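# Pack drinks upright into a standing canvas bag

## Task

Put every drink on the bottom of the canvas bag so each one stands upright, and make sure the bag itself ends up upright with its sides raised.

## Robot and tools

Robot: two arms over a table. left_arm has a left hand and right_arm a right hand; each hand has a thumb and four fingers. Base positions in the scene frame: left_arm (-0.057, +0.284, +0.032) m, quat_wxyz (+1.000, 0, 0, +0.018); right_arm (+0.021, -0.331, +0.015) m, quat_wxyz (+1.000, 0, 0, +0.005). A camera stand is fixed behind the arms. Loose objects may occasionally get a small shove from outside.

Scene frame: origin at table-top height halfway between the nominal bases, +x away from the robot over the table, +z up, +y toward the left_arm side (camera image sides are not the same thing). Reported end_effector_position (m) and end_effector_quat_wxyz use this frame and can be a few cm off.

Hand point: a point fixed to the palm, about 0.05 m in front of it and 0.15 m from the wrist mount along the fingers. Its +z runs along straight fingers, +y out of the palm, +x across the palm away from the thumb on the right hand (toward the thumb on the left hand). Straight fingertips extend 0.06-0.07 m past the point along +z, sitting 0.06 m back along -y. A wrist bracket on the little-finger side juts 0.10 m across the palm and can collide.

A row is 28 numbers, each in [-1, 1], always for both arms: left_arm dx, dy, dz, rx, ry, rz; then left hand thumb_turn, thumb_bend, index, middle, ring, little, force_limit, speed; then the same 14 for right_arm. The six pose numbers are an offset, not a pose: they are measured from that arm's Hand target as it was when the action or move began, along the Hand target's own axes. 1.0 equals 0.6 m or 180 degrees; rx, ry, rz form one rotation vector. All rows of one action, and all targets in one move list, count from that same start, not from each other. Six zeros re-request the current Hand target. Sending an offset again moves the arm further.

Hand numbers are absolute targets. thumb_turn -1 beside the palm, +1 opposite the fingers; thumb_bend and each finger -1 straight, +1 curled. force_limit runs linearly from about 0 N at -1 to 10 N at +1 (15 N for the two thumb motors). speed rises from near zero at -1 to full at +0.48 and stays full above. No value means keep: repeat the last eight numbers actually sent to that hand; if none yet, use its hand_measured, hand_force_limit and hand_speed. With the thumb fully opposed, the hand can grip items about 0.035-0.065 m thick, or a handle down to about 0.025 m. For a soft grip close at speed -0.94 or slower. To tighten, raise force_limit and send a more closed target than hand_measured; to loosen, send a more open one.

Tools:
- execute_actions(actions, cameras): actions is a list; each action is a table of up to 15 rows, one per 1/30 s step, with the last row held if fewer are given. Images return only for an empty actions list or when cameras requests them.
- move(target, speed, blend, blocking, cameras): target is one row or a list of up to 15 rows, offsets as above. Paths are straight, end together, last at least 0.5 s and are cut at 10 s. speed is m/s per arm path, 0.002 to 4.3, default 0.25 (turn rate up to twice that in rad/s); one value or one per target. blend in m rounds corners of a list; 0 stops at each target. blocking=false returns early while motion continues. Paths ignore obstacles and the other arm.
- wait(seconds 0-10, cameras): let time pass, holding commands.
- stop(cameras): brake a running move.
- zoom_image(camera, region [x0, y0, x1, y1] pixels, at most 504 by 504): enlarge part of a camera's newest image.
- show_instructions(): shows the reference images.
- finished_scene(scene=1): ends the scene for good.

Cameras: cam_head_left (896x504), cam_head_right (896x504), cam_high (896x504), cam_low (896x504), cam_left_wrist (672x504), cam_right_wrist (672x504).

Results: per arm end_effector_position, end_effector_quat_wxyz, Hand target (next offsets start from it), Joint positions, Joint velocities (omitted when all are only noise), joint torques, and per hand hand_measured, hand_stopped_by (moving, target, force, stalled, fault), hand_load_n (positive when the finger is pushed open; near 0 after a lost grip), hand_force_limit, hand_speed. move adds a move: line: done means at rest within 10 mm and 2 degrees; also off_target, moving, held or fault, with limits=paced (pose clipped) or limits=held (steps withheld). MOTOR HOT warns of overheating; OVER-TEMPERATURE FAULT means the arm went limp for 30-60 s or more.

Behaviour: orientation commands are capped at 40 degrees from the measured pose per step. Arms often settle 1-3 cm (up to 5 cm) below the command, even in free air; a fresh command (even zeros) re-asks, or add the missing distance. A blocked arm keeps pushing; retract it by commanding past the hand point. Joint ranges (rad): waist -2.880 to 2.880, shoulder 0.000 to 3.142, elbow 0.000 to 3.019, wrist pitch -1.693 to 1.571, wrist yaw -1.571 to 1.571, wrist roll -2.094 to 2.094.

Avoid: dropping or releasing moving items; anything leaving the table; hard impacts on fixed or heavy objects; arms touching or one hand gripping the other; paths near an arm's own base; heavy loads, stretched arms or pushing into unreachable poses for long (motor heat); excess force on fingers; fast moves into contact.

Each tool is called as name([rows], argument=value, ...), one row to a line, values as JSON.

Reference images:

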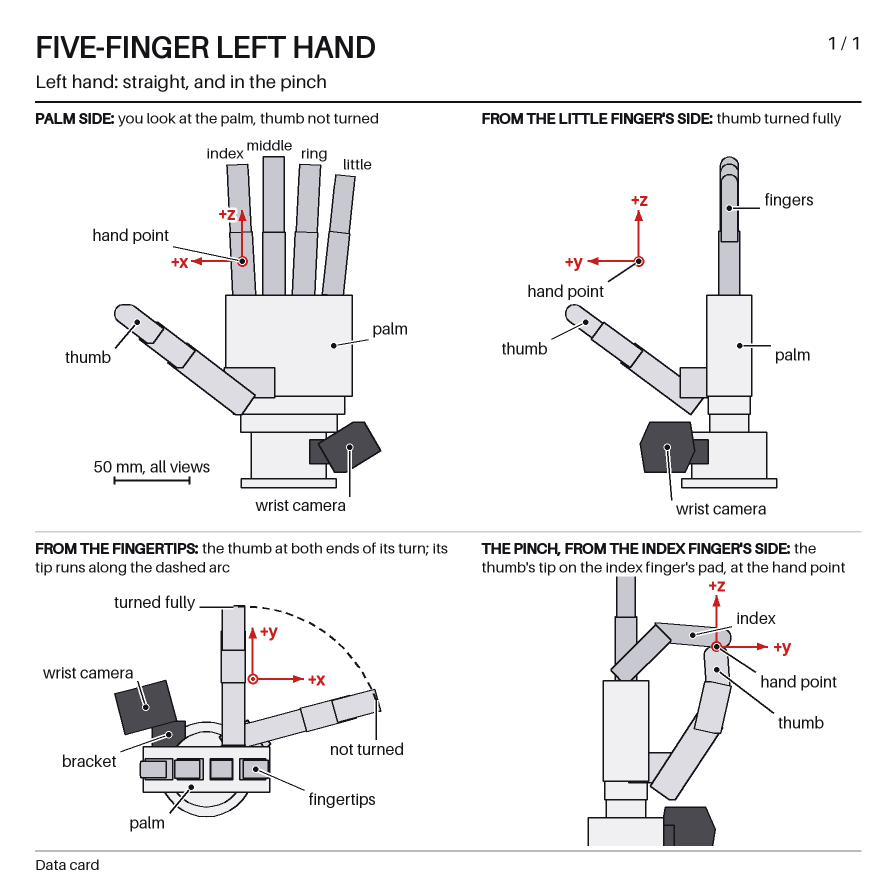

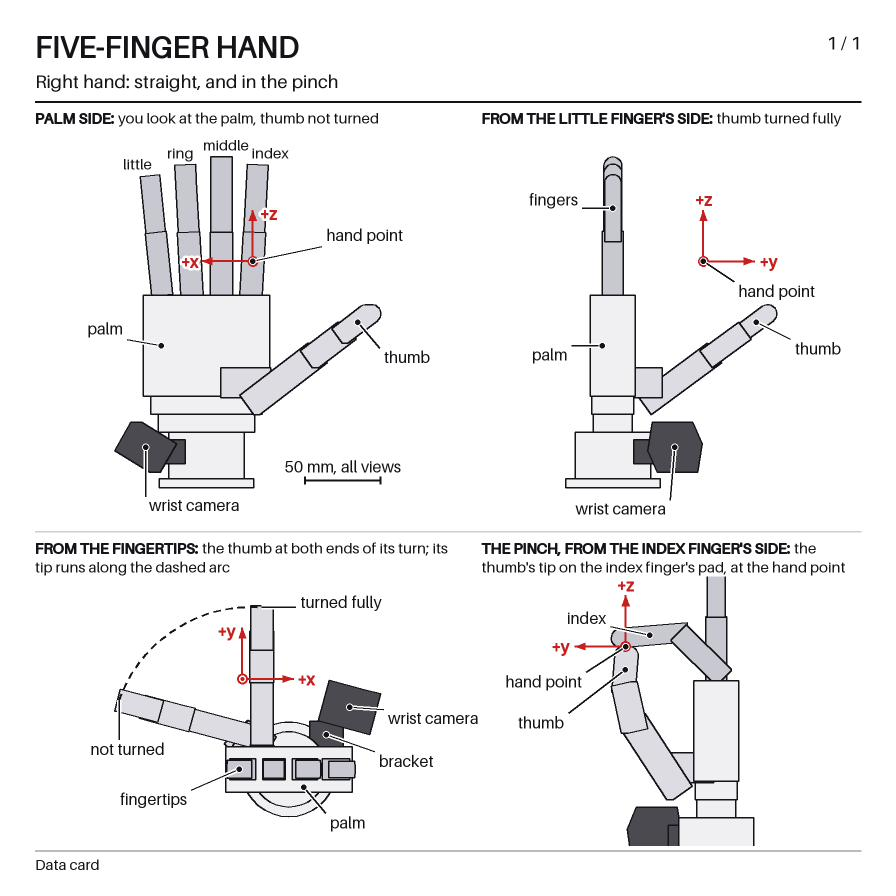

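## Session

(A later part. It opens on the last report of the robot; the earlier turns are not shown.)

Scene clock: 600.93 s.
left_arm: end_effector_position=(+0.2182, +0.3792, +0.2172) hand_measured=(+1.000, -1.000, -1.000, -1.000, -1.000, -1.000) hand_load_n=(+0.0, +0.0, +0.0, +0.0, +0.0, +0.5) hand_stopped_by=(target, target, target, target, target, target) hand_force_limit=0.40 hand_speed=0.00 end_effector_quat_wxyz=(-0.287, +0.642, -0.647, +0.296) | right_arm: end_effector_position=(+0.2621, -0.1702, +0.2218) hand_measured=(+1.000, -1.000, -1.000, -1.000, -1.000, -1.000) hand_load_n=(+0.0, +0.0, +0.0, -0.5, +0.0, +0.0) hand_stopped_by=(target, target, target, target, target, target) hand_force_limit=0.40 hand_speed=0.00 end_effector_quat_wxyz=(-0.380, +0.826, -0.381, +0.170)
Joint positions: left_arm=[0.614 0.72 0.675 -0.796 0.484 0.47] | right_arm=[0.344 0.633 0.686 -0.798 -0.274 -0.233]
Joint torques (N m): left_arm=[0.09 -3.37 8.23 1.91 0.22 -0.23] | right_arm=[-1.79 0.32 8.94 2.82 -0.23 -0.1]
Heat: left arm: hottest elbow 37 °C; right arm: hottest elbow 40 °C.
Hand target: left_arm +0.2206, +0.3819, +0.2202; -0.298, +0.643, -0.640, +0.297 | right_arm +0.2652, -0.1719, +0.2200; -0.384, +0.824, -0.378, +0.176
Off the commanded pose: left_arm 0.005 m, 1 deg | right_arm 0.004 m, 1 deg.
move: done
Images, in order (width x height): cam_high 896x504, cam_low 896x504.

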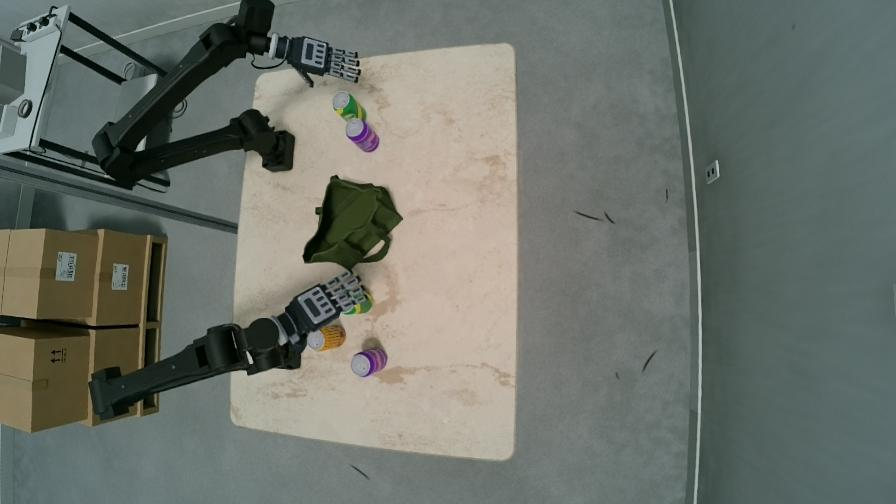

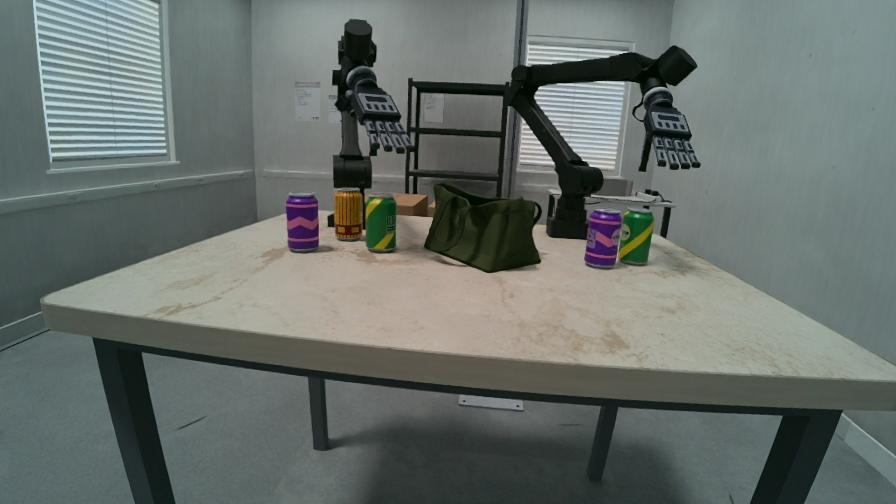

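move(target=[0.0007,0.1793,0.1525,0,0,0,1,-1,-1,-1,-1,-1,0.4,0, 0,0.1918,0.1475,0,0,0,1,-1,-1,-1,-1,-1,0.4,0], speed=0.15, cameras=["cam_high","cam_low","cam_left_wrist","cam_right_wrist"])

zoom_image(camera="cam_high", region=[290, 60, 430, 200])

zoom_image(camera="cam_high", region=[290, 240, 430, 380])

Scene clock: 604.67 s.
left_arm: end_effector_position=(+0.2183, +0.3795, +0.0793) hand_measured=(+1.000, -1.000, -1.000, -1.000, -1.000, -1.000) hand_load_n=(+0.0, +0.0, +0.0, +0.0, +0.0, +0.0) hand_stopped_by=(target, target, target, target, target, target) hand_force_limit=0.40 hand_speed=0.00 end_effector_quat_wxyz=(-0.295, +0.640, -0.645, +0.296) | right_arm: end_effector_position=(+0.2605, -0.1738, +0.0819) hand_measured=(+1.000, -1.000, -1.000, -1.000, -1.000, -1.000) hand_load_n=(+0.0, +0.0, +0.0, -0.5, +0.0, +0.0) hand_stopped_by=(target, target, target, target, target, target) hand_force_limit=0.40 hand_speed=0.00 end_effector_quat_wxyz=(-0.386, +0.823, -0.378, +0.176)
Joint positions: left_arm=[0.614 0.865 0.349 -0.309 0.482 0.467] | right_arm=[0.329 0.699 0.326 -0.357 -0.286 -0.244]
Joint torques (N m): left_arm=[-0.15 -2.43 7.49 1.85 0.22 -0.25] | right_arm=[-1.55 1.2 8.2 2.86 -0.15 -0.11]
Heat: left arm: hottest elbow 37 °C; right arm: hottest elbow 40 °C.
Hand target: left_arm +0.2209, +0.3813, +0.0789; -0.298, +0.643, -0.640, +0.297 | right_arm +0.2605, -0.1759, +0.0751; -0.384, +0.824, -0.378, +0.176
Off the commanded pose: left_arm 0.003 m, 1 deg | right_arm 0.007 m, 0 deg.
move: done
Images, in order (width x height): cam_high 896x504, cam_low 896x504, cam_left_wrist 672x504, cam_right_wrist 672x504.

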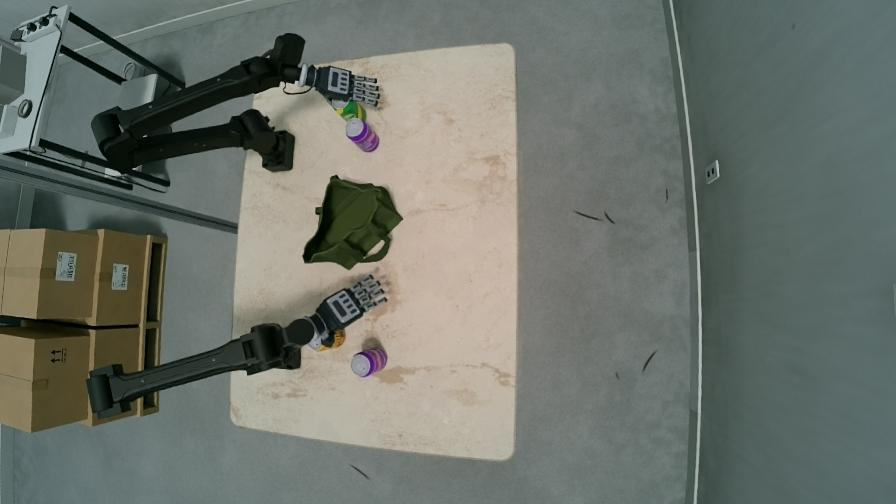

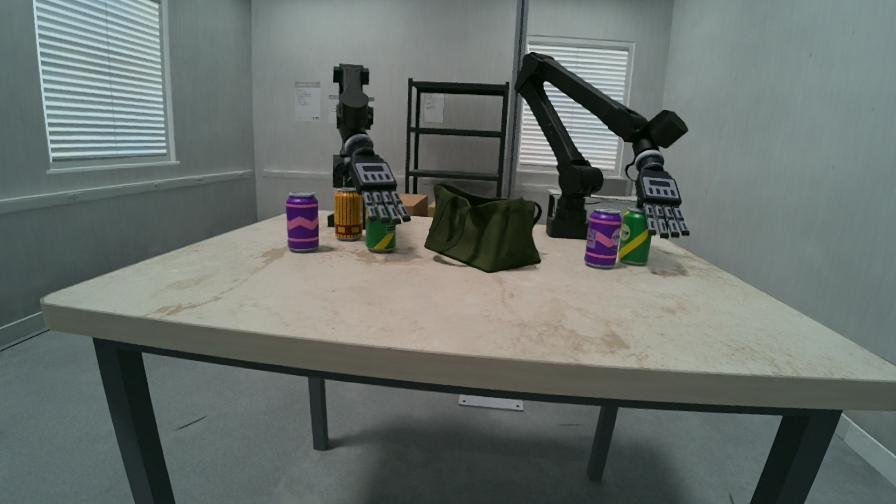

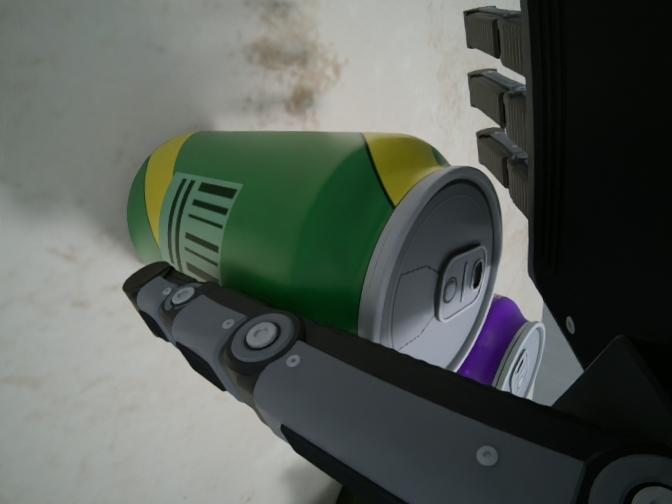

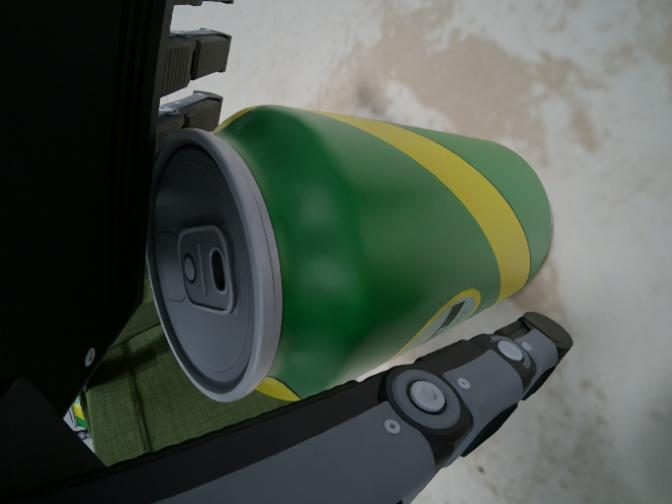

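Scaled by 3.600 from the camera's 896x504 image, which has a finer 1280x720 frame.

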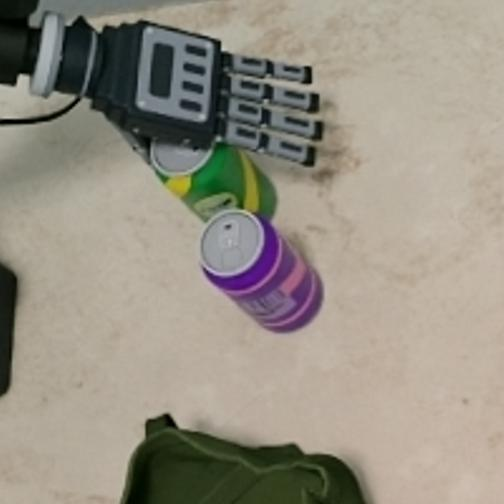

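Scaled by 3.600 from the camera's 896x504 image, which has a finer 1280x720 frame.

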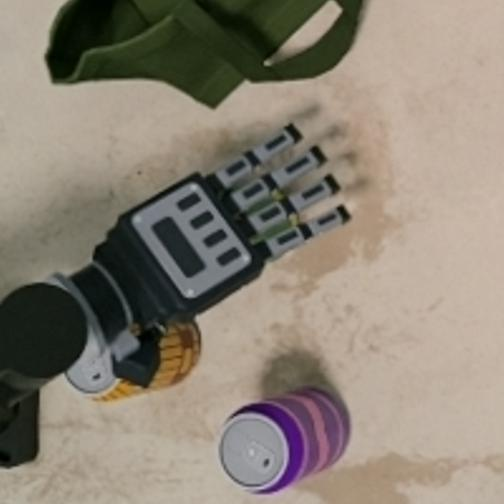

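move(target=[0.0017,-0.0312,-0.0045,0,0,0,1,-1,-1,-1,-1,-1,0.4,0, 0.0015,-0.0583,-0.0133,0,0,0,1,-1,-1,-1,-1,-1,0.4,0], speed=0.1, cameras=["cam_left_wrist","cam_right_wrist"])

Scene clock: 606.77 s.
left_arm: end_effector_position=(+0.2182, +0.3748, +0.0776) hand_measured=(+1.000, -1.000, -1.000, -1.000, -1.000, -1.000) hand_load_n=(+0.0, +0.0, +0.0, +0.0, -0.5, +0.0) hand_stopped_by=(target, target, target, target, target, target) hand_force_limit=0.40 hand_speed=0.00 end_effector_quat_wxyz=(-0.287, +0.647, -0.642, +0.293) | right_arm: end_effector_position=(+0.2566, -0.1751, +0.0799) hand_measured=(+1.000, -1.000, -1.000, -1.000, -1.000, -1.000) hand_load_n=(+0.0, +0.0, +0.0, +0.0, +0.0, +0.0) hand_stopped_by=(target, target, target, target, target, target) hand_force_limit=0.40 hand_speed=0.00 end_effector_quat_wxyz=(-0.371, +0.829, -0.384, +0.165)
Joint positions: left_arm=[0.593 0.865 0.349 -0.317 0.461 0.441] | right_arm=[0.337 0.715 0.343 -0.398 -0.273 -0.242]
Joint torques (N m): left_arm=[-0.85 -3.25 10.37 0.7 0.2 -0.27] | right_arm=[-0.38 1.26 14.19 1.42 0.01 0.03]
Heat: left arm: hottest elbow 37 °C; right arm: hottest elbow 40 °C.
Hand target: left_arm +0.2310, +0.3803, +0.0949; -0.298, +0.643, -0.640, +0.297 | right_arm +0.2734, -0.1659, +0.1070; -0.384, +0.824, -0.378, +0.176
Off the commanded pose: left_arm 0.022 m, 1 deg | right_arm 0.033 m, 2 deg.
move: off_target (left_arm, right_arm)
Images, in order (width x height): cam_left_wrist 672x504, cam_right_wrist 672x504.

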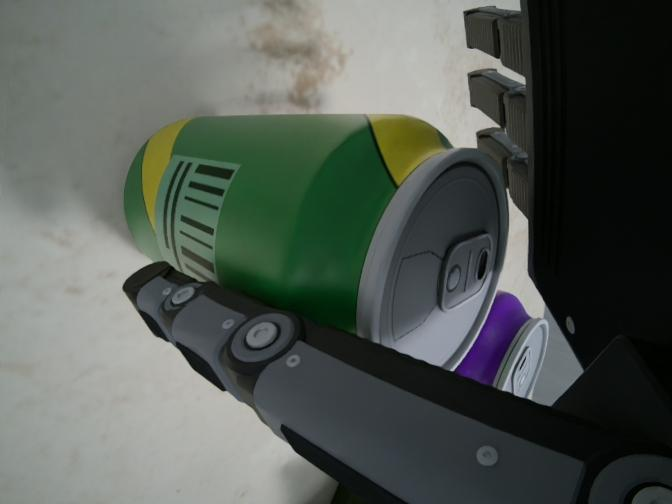

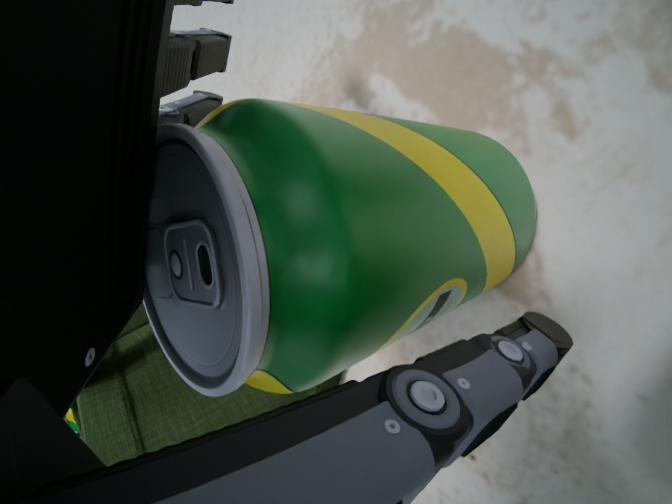

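move(target=[0,0,0,0,0,0,1,-1,0.25,0.25,0.3,0,-0.3,-0.8, 0,0,0,0,0,0,1,-1,0.25,0.25,0.3,0,-0.3,-0.8], cameras=["cam_left_wrist","cam_right_wrist"])

Scene clock: 609.53 s.
left_arm: end_effector_position=(+0.2182, +0.3745, +0.0776) hand_measured=(+1.000, -1.000, -0.134, -0.152, +0.126, +0.000) hand_load_n=(+2.0, +1.0, +5.5, +2.0, +3.5, +0.0) hand_stopped_by=(target, target, force, force, force, target) hand_force_limit=-0.30 hand_speed=-0.80 end_effector_quat_wxyz=(-0.287, +0.647, -0.642, +0.293) | right_arm: end_effector_position=(+0.2569, -0.1750, +0.0804) hand_measured=(+1.000, -1.000, -0.152, -0.190, +0.014, +0.000) hand_load_n=(+1.5, +0.5, +2.0, +0.0, +3.0, +0.0) hand_stopped_by=(target, target, force, force, force, target) hand_force_limit=-0.30 hand_speed=-0.80 end_effector_quat_wxyz=(-0.371, +0.829, -0.384, +0.166)
Joint positions: left_arm=[0.592 0.865 0.349 -0.317 0.461 0.44] | right_arm=[0.338 0.715 0.344 -0.399 -0.272 -0.241]
Joint torques (N m): left_arm=[-0.85 -3.25 10.35 0.61 0.21 -0.26] | right_arm=[-0.5 1.2 14.06 1.42 -0.01 0.02]
Heat: left arm: hottest elbow 37 °C; right arm: hottest elbow 40 °C.
Hand target: left_arm +0.2309, +0.3803, +0.0949; -0.298, +0.643, -0.640, +0.297 | right_arm +0.2734, -0.1660, +0.1069; -0.384, +0.824, -0.378, +0.176
Off the commanded pose: left_arm 0.022 m, 1 deg | right_arm 0.033 m, 2 deg.
move: off_target (left_arm, right_arm)
Images, in order (width x height): cam_left_wrist 672x504, cam_right_wrist 672x504.

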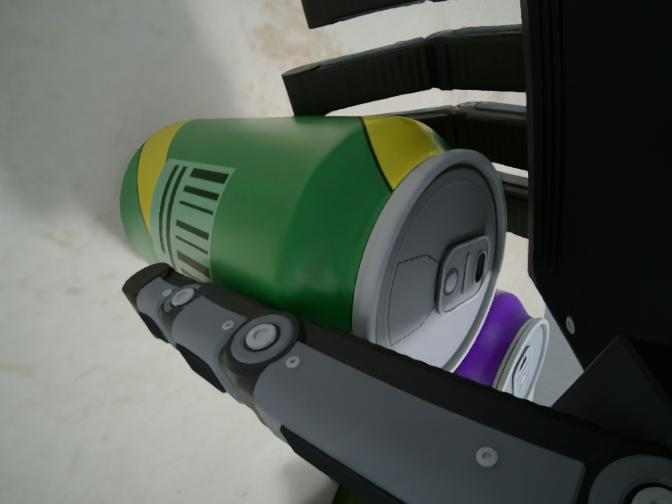

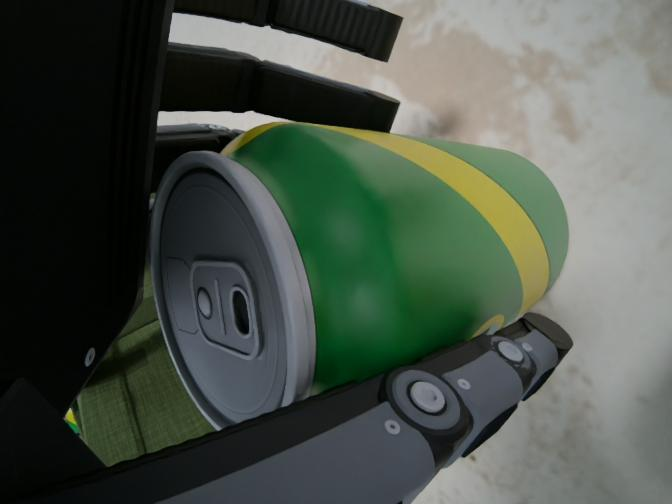

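move(target=[0,0,0,0,0,0,1,0.5,0.25,0.25,0.3,0,0.1,-0.85, 0,0,0,0,0,0,1,0.5,0.25,0.25,0.3,0,0.1,-0.85], cameras=["cam_left_wrist","cam_right_wrist"])

Scene clock: 610.80 s.
left_arm: end_effector_position=(+0.2182, +0.3745, +0.0776) hand_measured=(+1.000, -0.928, -0.134, -0.152, +0.126, +0.000) hand_load_n=(+2.5, +7.5, +11.0, +3.0, +4.5, +0.0) hand_stopped_by=(target, force, force, force, force, target) hand_force_limit=0.10 hand_speed=-0.85 end_effector_quat_wxyz=(-0.287, +0.647, -0.642, +0.293) | right_arm: end_effector_position=(+0.2574, -0.1748, +0.0812) hand_measured=(+1.000, -0.890, -0.152, -0.190, +0.014, +0.000) hand_load_n=(+2.0, +8.0, +8.5, +3.0, +5.5, +0.0) hand_stopped_by=(target, force, force, force, force, target) hand_force_limit=0.10 hand_speed=-0.85 end_effector_quat_wxyz=(-0.371, +0.829, -0.384, +0.166)
Joint positions: left_arm=[0.592 0.865 0.349 -0.317 0.461 0.44] | right_arm=[0.338 0.715 0.346 -0.399 -0.272 -0.241]
Joint torques (N m): left_arm=[-0.91 -3.25 10.36 0.62 0.2 -0.26] | right_arm=[-0.44 1.26 13.97 1.42 -0.02 0.02]
Heat: left arm: hottest elbow 37 °C; right arm: hottest elbow 41 °C.
Hand target: left_arm +0.2309, +0.3803, +0.0949; -0.298, +0.643, -0.640, +0.297 | right_arm +0.2734, -0.1660, +0.1069; -0.384, +0.824, -0.378, +0.176
Off the commanded pose: left_arm 0.022 m, 1 deg | right_arm 0.032 m, 2 deg.
move: off_target (left_arm, right_arm)
Images, in order (width x height): cam_left_wrist 672x504, cam_right_wrist 672x504.

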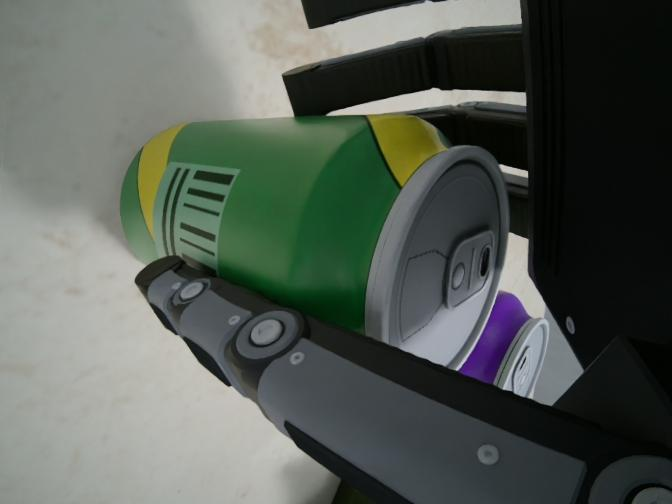

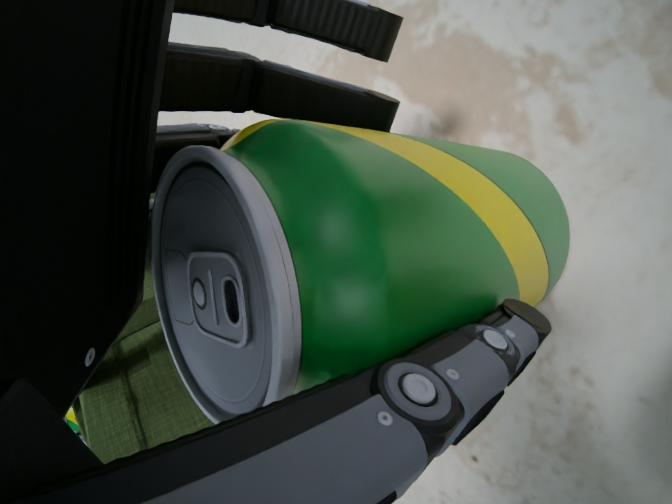

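move(target=[0,0,0,0,0,0,1,0.53,0.25,0.35,0.3,0,0.3,-0.85, 0,0,0,0,0,0,1,0.53,0.25,0.35,0.3,0,0.3,-0.85], cameras=[])

Scene clock: 611.80 s.
left_arm: end_effector_position=(+0.2182, +0.3744, +0.0776) hand_measured=(+1.000, -0.910, -0.134, -0.142, +0.126, +0.000) hand_load_n=(+1.5, +9.0, +8.0, +4.5, +1.5, +0.0) hand_stopped_by=(target, force, force, force, force, target) hand_force_limit=0.30 hand_speed=-0.85 end_effector_quat_wxyz=(-0.287, +0.647, -0.642, +0.293) | right_arm: end_effector_position=(+0.2574, -0.1748, +0.0812) hand_measured=(+1.000, -0.888, -0.152, -0.180, +0.014, +0.000) hand_load_n=(+2.0, +9.5, +6.5, +6.0, +3.5, +0.0) hand_stopped_by=(target, force, force, force, force, target) hand_force_limit=0.30 hand_speed=-0.85 end_effector_quat_wxyz=(-0.371, +0.829, -0.384, +0.166)
Joint positions: left_arm=[0.592 0.865 0.349 -0.317 0.461 0.44] | right_arm=[0.338 0.715 0.346 -0.399 -0.272 -0.241]
Joint torques (N m): left_arm=[-0.91 -3.25 10.35 0.62 0.21 -0.26] | right_arm=[-0.44 1.26 13.97 1.43 -0.01 0.03]
Heat: left arm: hottest elbow 37 °C; right arm: hottest elbow 41 °C.
Hand target: left_arm +0.2310, +0.3802, +0.0949; -0.298, +0.643, -0.640, +0.298 | right_arm +0.2734, -0.1660, +0.1069; -0.384, +0.824, -0.378, +0.176
Off the commanded pose: left_arm 0.022 m, 1 deg | right_arm 0.032 m, 2 deg.
move: off_target (left_arm, right_arm)
No camera images: "cameras" was empty.

move(target=[0,-0.0766,-0.0643,0,0,0,1,0.53,0.25,0.35,0.3,0,0.3,-0.85, 0,-0.0638,-0.0536,0,0,0,1,0.53,0.25,0.35,0.3,0,0.3,-0.85], speed=0.1, cameras=["cam_low","cam_high","cam_left_wrist","cam_right_wrist"])

Scene clock: 618.93 s.
left_arm: end_effector_position=(+0.2058, +0.3649, +0.1093) hand_measured=(+1.000, -0.910, -0.134, -0.142, +0.126, +0.000) hand_load_n=(+0.5, +9.0, +7.0, +3.5, +1.0, +0.0) hand_stopped_by=(target, force, force, force, force, target) hand_force_limit=0.30 hand_speed=-0.85 end_effector_quat_wxyz=(-0.256, +0.660, -0.646, +0.285) | right_arm: end_effector_position=(+0.2475, -0.1782, +0.1055) hand_measured=(+1.000, -0.888, -0.152, -0.180, +0.014, +0.000) hand_load_n=(+0.0, +8.5, +7.0, +2.5, +0.5, +0.0) hand_stopped_by=(target, force, force, force, force, target) hand_force_limit=0.30 hand_speed=-0.85 end_effector_quat_wxyz=(-0.348, +0.839, -0.393, +0.145)
Joint positions: left_arm=[0.584 0.786 0.432 -0.549 0.451 0.44] | right_arm=[0.342 0.689 0.43 -0.577 -0.266 -0.241]
Joint torques (N m): left_arm=[-0.32 -4.37 13.63 0.76 0.61 -0.27] | right_arm=[-0.73 -1.14 16.58 1.68 -0.21 0.03]
Heat: left arm: hottest elbow 38 °C; right arm: hottest elbow 43 °C.
Hand target: left_arm +0.2311, +0.3803, +0.1548; -0.298, +0.643, -0.640, +0.297 | right_arm +0.2735, -0.1660, +0.1569; -0.384, +0.824, -0.378, +0.176
Off the commanded pose: left_arm 0.054 m, 5 deg | right_arm 0.059 m, 6 deg.
move: off_target (left_arm, right_arm)
Images, in order (width x height): cam_high 896x504, cam_low 896x504, cam_left_wrist 672x504, cam_right_wrist 672x504.

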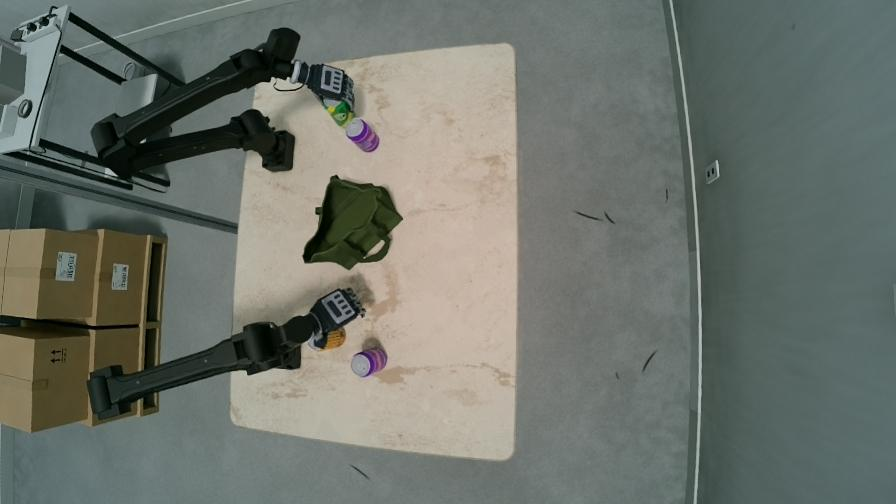

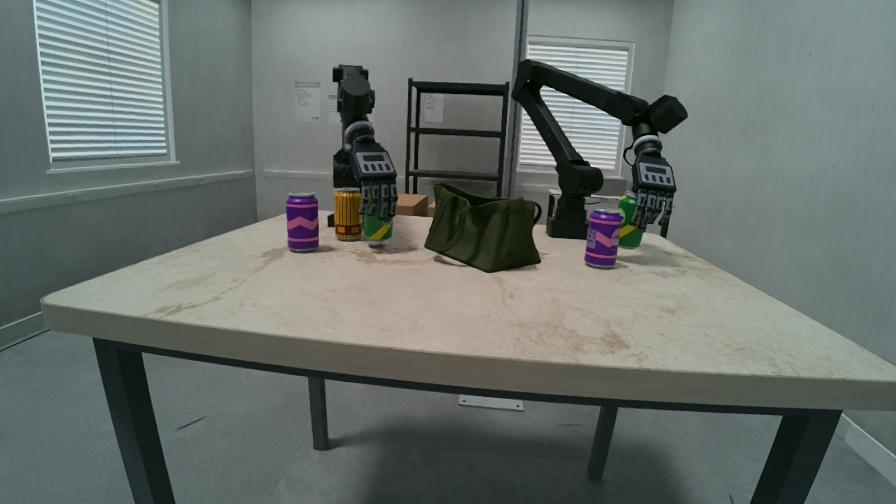

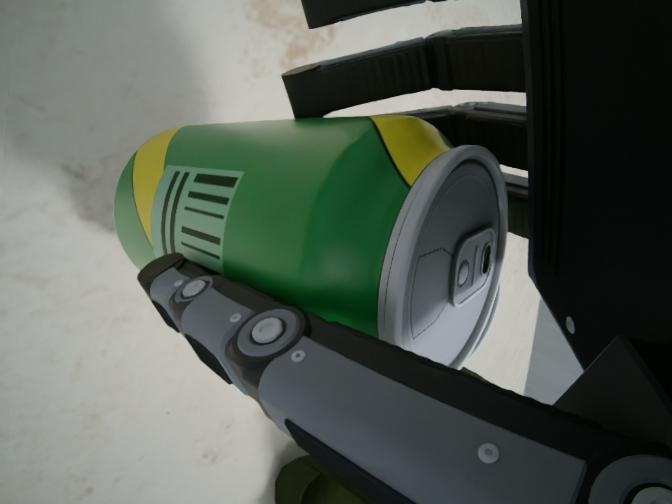

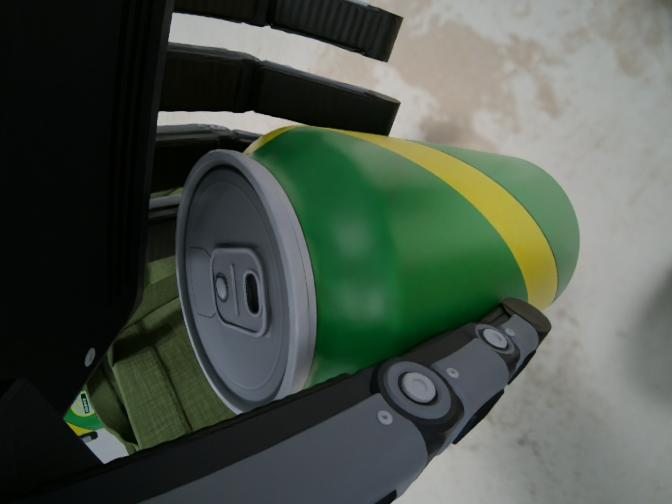

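move([
  [0,-0.1915,-0.1608,0,0,0,1,0.53,0.25,0.35,0.3,0,0.3,-0.85, 0,-0.217,-0.1822,0,0,0,1,0.53,0.25,0.35,0.3,0,0.3,-0.85],
  [0.1833,-0.2472,-0.1852,0,0.2102,0.1765,1,0.53,0.25,0.35,0.3,0,0.3,-0.85, -0.3035,-0.3418,-0.0802,0,0,0,1,0.53,0.25,0.35,0.3,0,0.3,-0.85],
], speed=0.15, blend=0.04, cameras=["all"])

zoom_image(camera="cam_high", region=[280, 140, 420, 280])

zoom_image(camera="cam_low", region=[400, 60, 560, 290])

Scene clock: 625.53 s.
left_arm: end_effector_position=(+0.2278, +0.2696, +0.3040) hand_measured=(+1.000, -0.910, -0.134, -0.142, +0.126, +0.000) hand_load_n=(+0.5, +9.0, +7.5, +3.5, +1.0, +0.0) hand_stopped_by=(target, force, force, force, force, target) hand_force_limit=0.30 hand_speed=-0.85 end_effector_quat_wxyz=(+0.113, -0.339, +0.849, -0.390) | right_arm: end_effector_position=(+0.2158, +0.0071, +0.2885) hand_measured=(+1.000, -0.888, -0.152, -0.180, +0.014, +0.000) hand_load_n=(+1.0, +9.0, +7.0, +2.0, +1.0, +0.0) hand_stopped_by=(target, force, force, force, force, target) hand_force_limit=0.30 hand_speed=-0.85 end_effector_quat_wxyz=(-0.325, +0.850, -0.377, +0.173)
Joint positions: left_arm=[0.318 0.963 1.054 -1.339 0.785 1.03] | right_arm=[1.069 0.989 1.067 -0.938 0.279 0.237]
Joint torques (N m): left_arm=[-0.79 -5.42 13.59 0.09 1.16 -0.1] | right_arm=[-0.5 -4.01 17.32 3.02 0.39 0.07]
Heat: left arm: hottest elbow 39 °C; right arm: hottest elbow 44 °C.
Hand target: left_arm +0.2425, +0.2707, +0.3400; +0.145, -0.317, +0.850, -0.396 | right_arm +0.2267, +0.0341, +0.3449; -0.384, +0.824, -0.378, +0.176
Off the commanded pose: left_arm 0.039 m, 5 deg | right_arm 0.063 m, 7 deg.
move: off_target (left_arm, right_arm)

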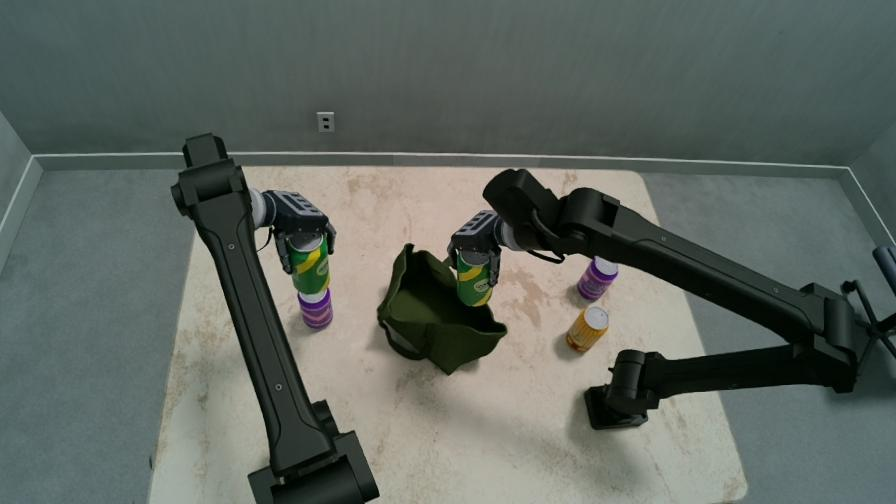

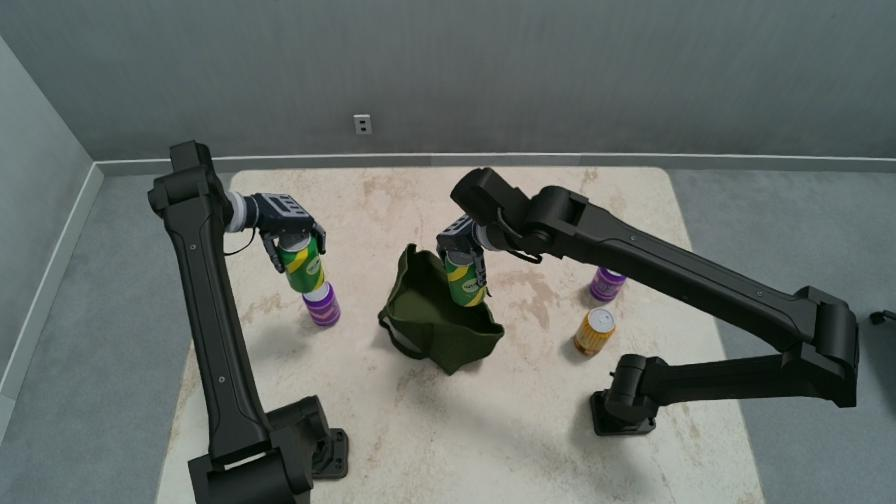

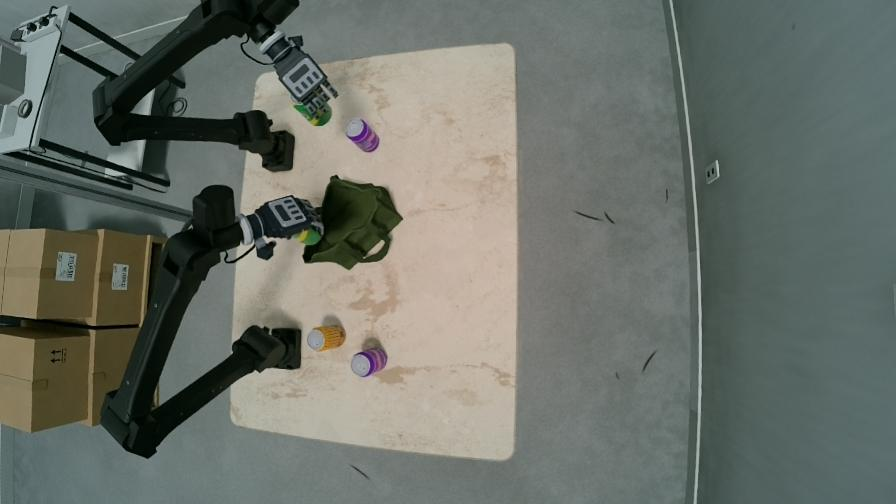

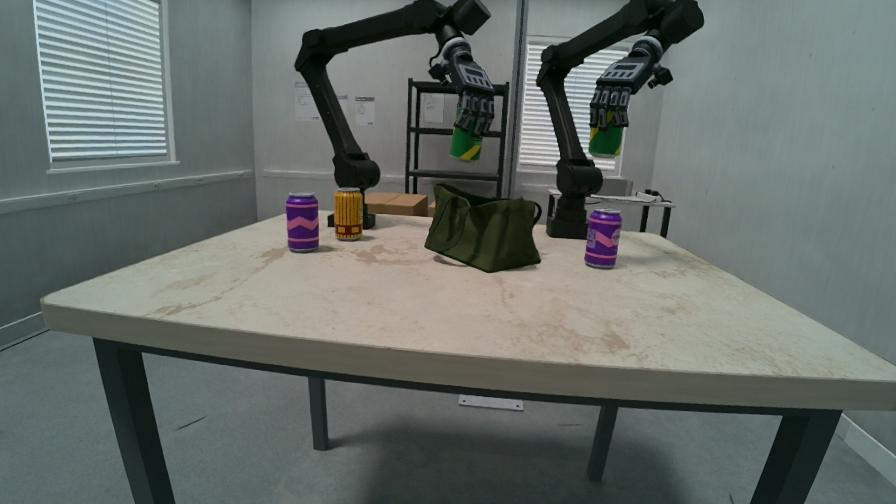

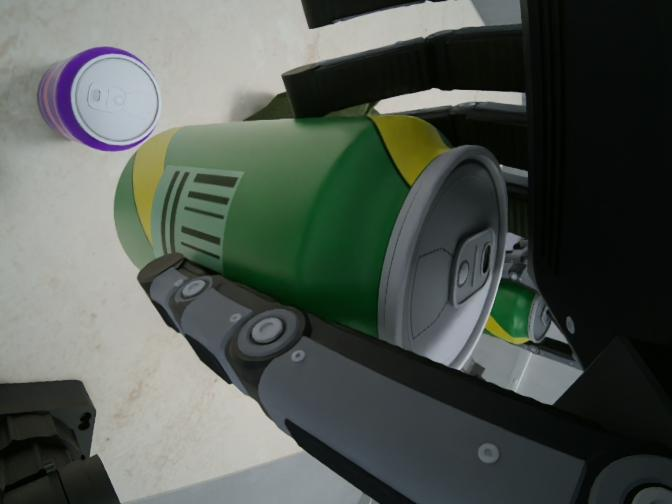

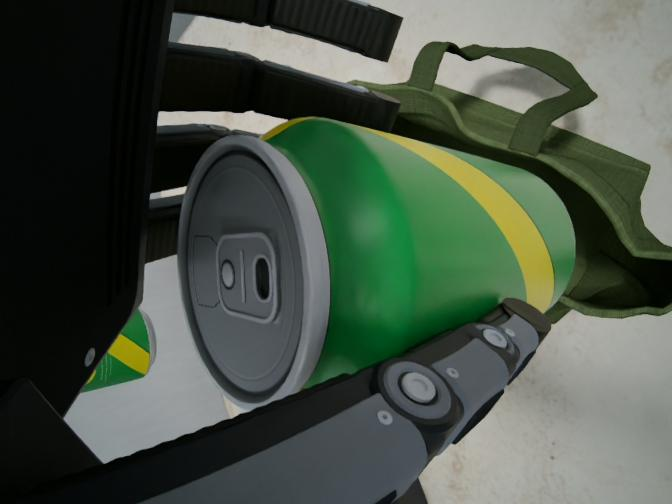

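Scaled by 3.600 from the camera's 896x504 image, which has a finer 1280x720 frame.

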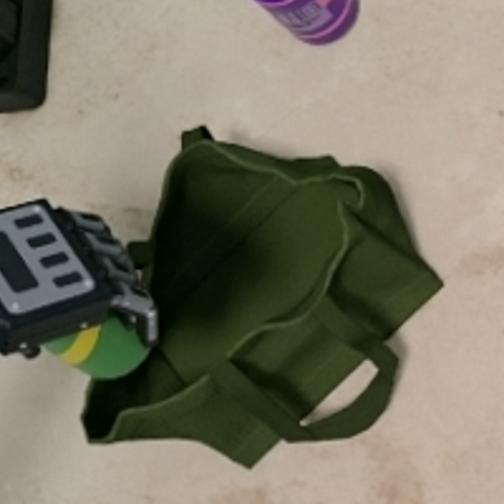

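Scaled by 2.191 from the camera's 896x504 image, which has a finer 1280x720 frame.

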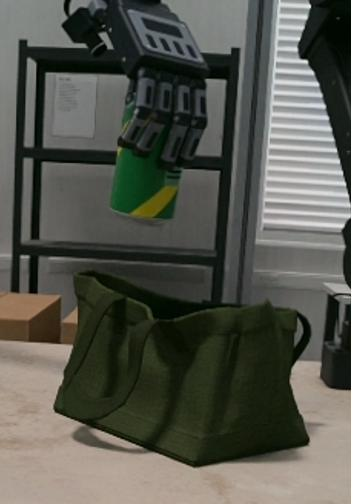

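move(target=[0,0,0,0,0,0,1,0.53,0.25,0.35,0.3,0,0.3,-0.85, -0.0072,0.0232,0.0502,0.039,-0.021,0,1,0.53,0.25,0.35,0.3,0,0.3,-0.85], speed=0.1, cameras=["cam_high","cam_head_left","cam_low","cam_right_wrist"])

zoom_image(camera="cam_high", region=[280, 160, 400, 280])

zoom_image(camera="cam_head_left", region=[370, 200, 530, 380])

zoom_image(camera="cam_low", region=[400, 80, 560, 290])

Scene clock: 629.37 s.
left_arm: end_effector_position=(+0.2278, +0.2696, +0.3040) hand_measured=(+1.000, -0.910, -0.134, -0.142, +0.126, +0.000) hand_load_n=(+0.5, +9.5, +7.0, +3.0, +1.0, +0.0) hand_stopped_by=(target, force, force, force, force, target) hand_force_limit=0.30 hand_speed=-0.85 end_effector_quat_wxyz=(+0.113, -0.339, +0.849, -0.390) | right_arm: end_effector_position=(+0.2293, +0.0447, +0.3059) hand_measured=(+1.000, -0.886, -0.152, -0.178, +0.016, +0.000) hand_load_n=(+0.0, +0.0, +0.0, +0.0, +0.0, +0.0) hand_stopped_by=(target, force, force, force, force, target) hand_force_limit=0.30 hand_speed=-0.85 end_effector_quat_wxyz=(-0.434, +0.812, -0.353, +0.169)
Joint positions: left_arm=[0.318 0.963 1.054 -1.339 0.786 1.03] | right_arm=[1.066 0.951 0.989 -0.66 0.235 0.204]
Joint torques (N m): left_arm=[-0.79 -5.3 13.6 0.02 1.16 -0.08] | right_arm=[-1.85 -3.72 10.52 2.91 0.03 -0.09]
Heat: left arm: hottest elbow 40 °C; right arm: hottest elbow 44 °C.
Hand target: left_arm +0.2425, +0.2707, +0.3401; +0.145, -0.317, +0.849, -0.396 | right_arm +0.2346, +0.0465, +0.3149; -0.446, +0.804, -0.354, +0.172
Off the commanded pose: left_arm 0.039 m, 5 deg | right_arm 0.011 m, 2 deg.
move: off_target (left_arm, right_arm)
Images, in order (width x height): cam_head_left 896x504, cam_high 896x504, cam_low 896x504, cam_right_wrist 672x504.

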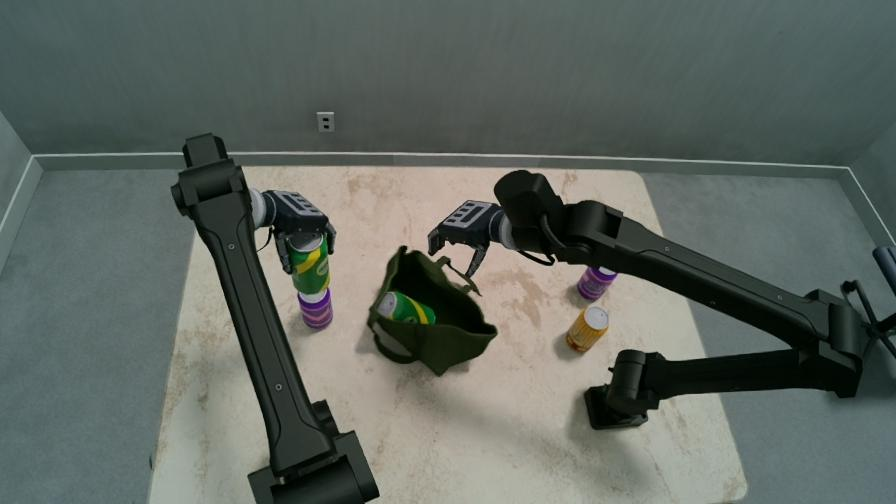

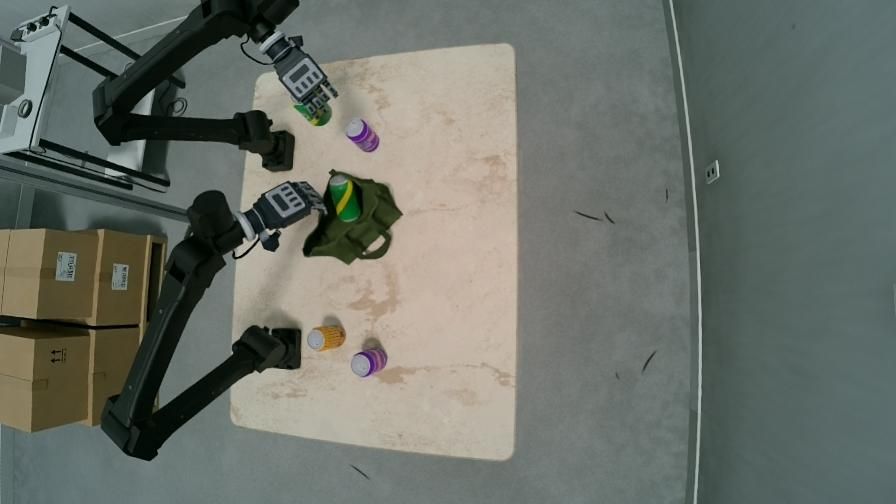

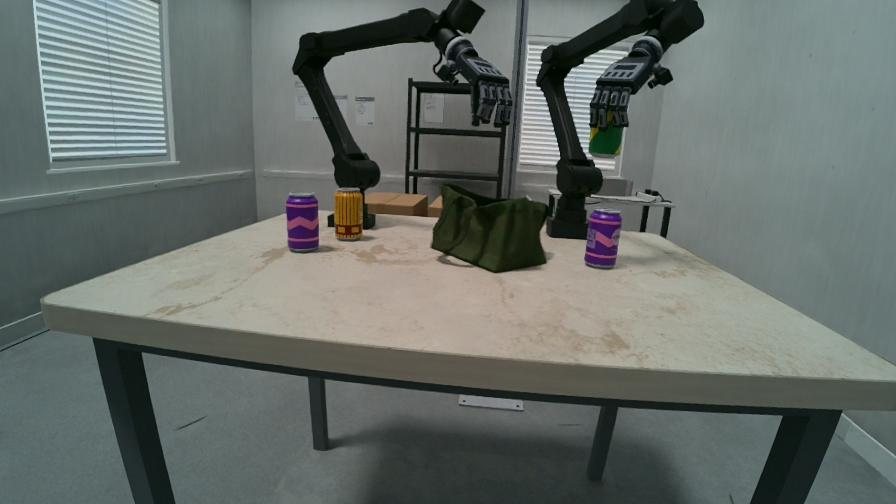

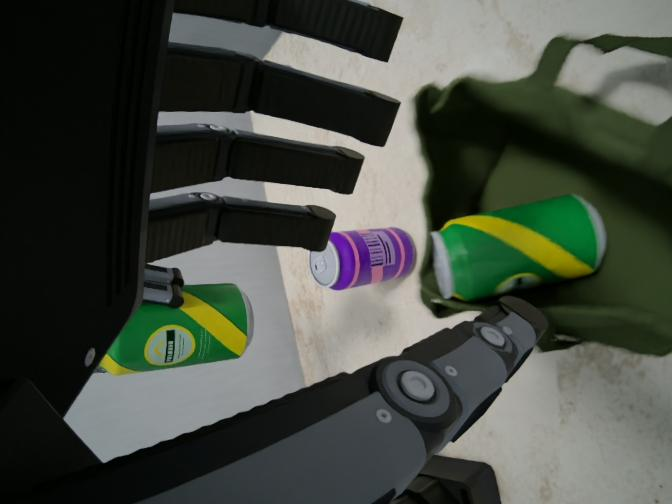

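Scaled by 4.200 from the camera's 896x504 image, which has a finer 1280x720 frame.

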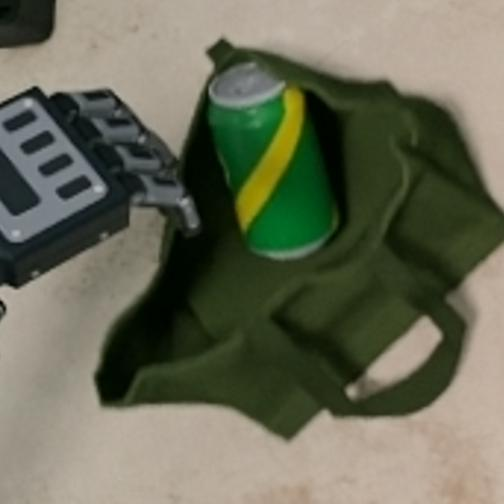

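Scaled by 2.800 from the camera's 896x504 image, which has a finer 1280x720 frame.

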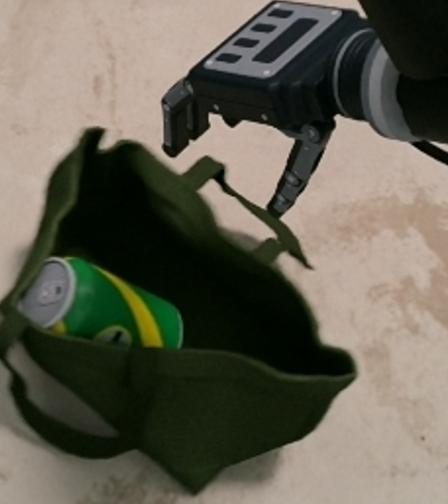

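Scaled by 2.400 from the camera's 896x504 image, which has a finer 1280x720 frame.

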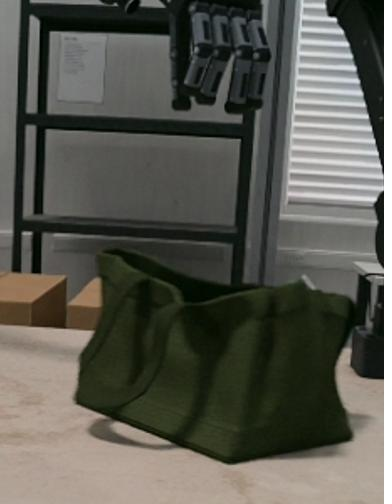

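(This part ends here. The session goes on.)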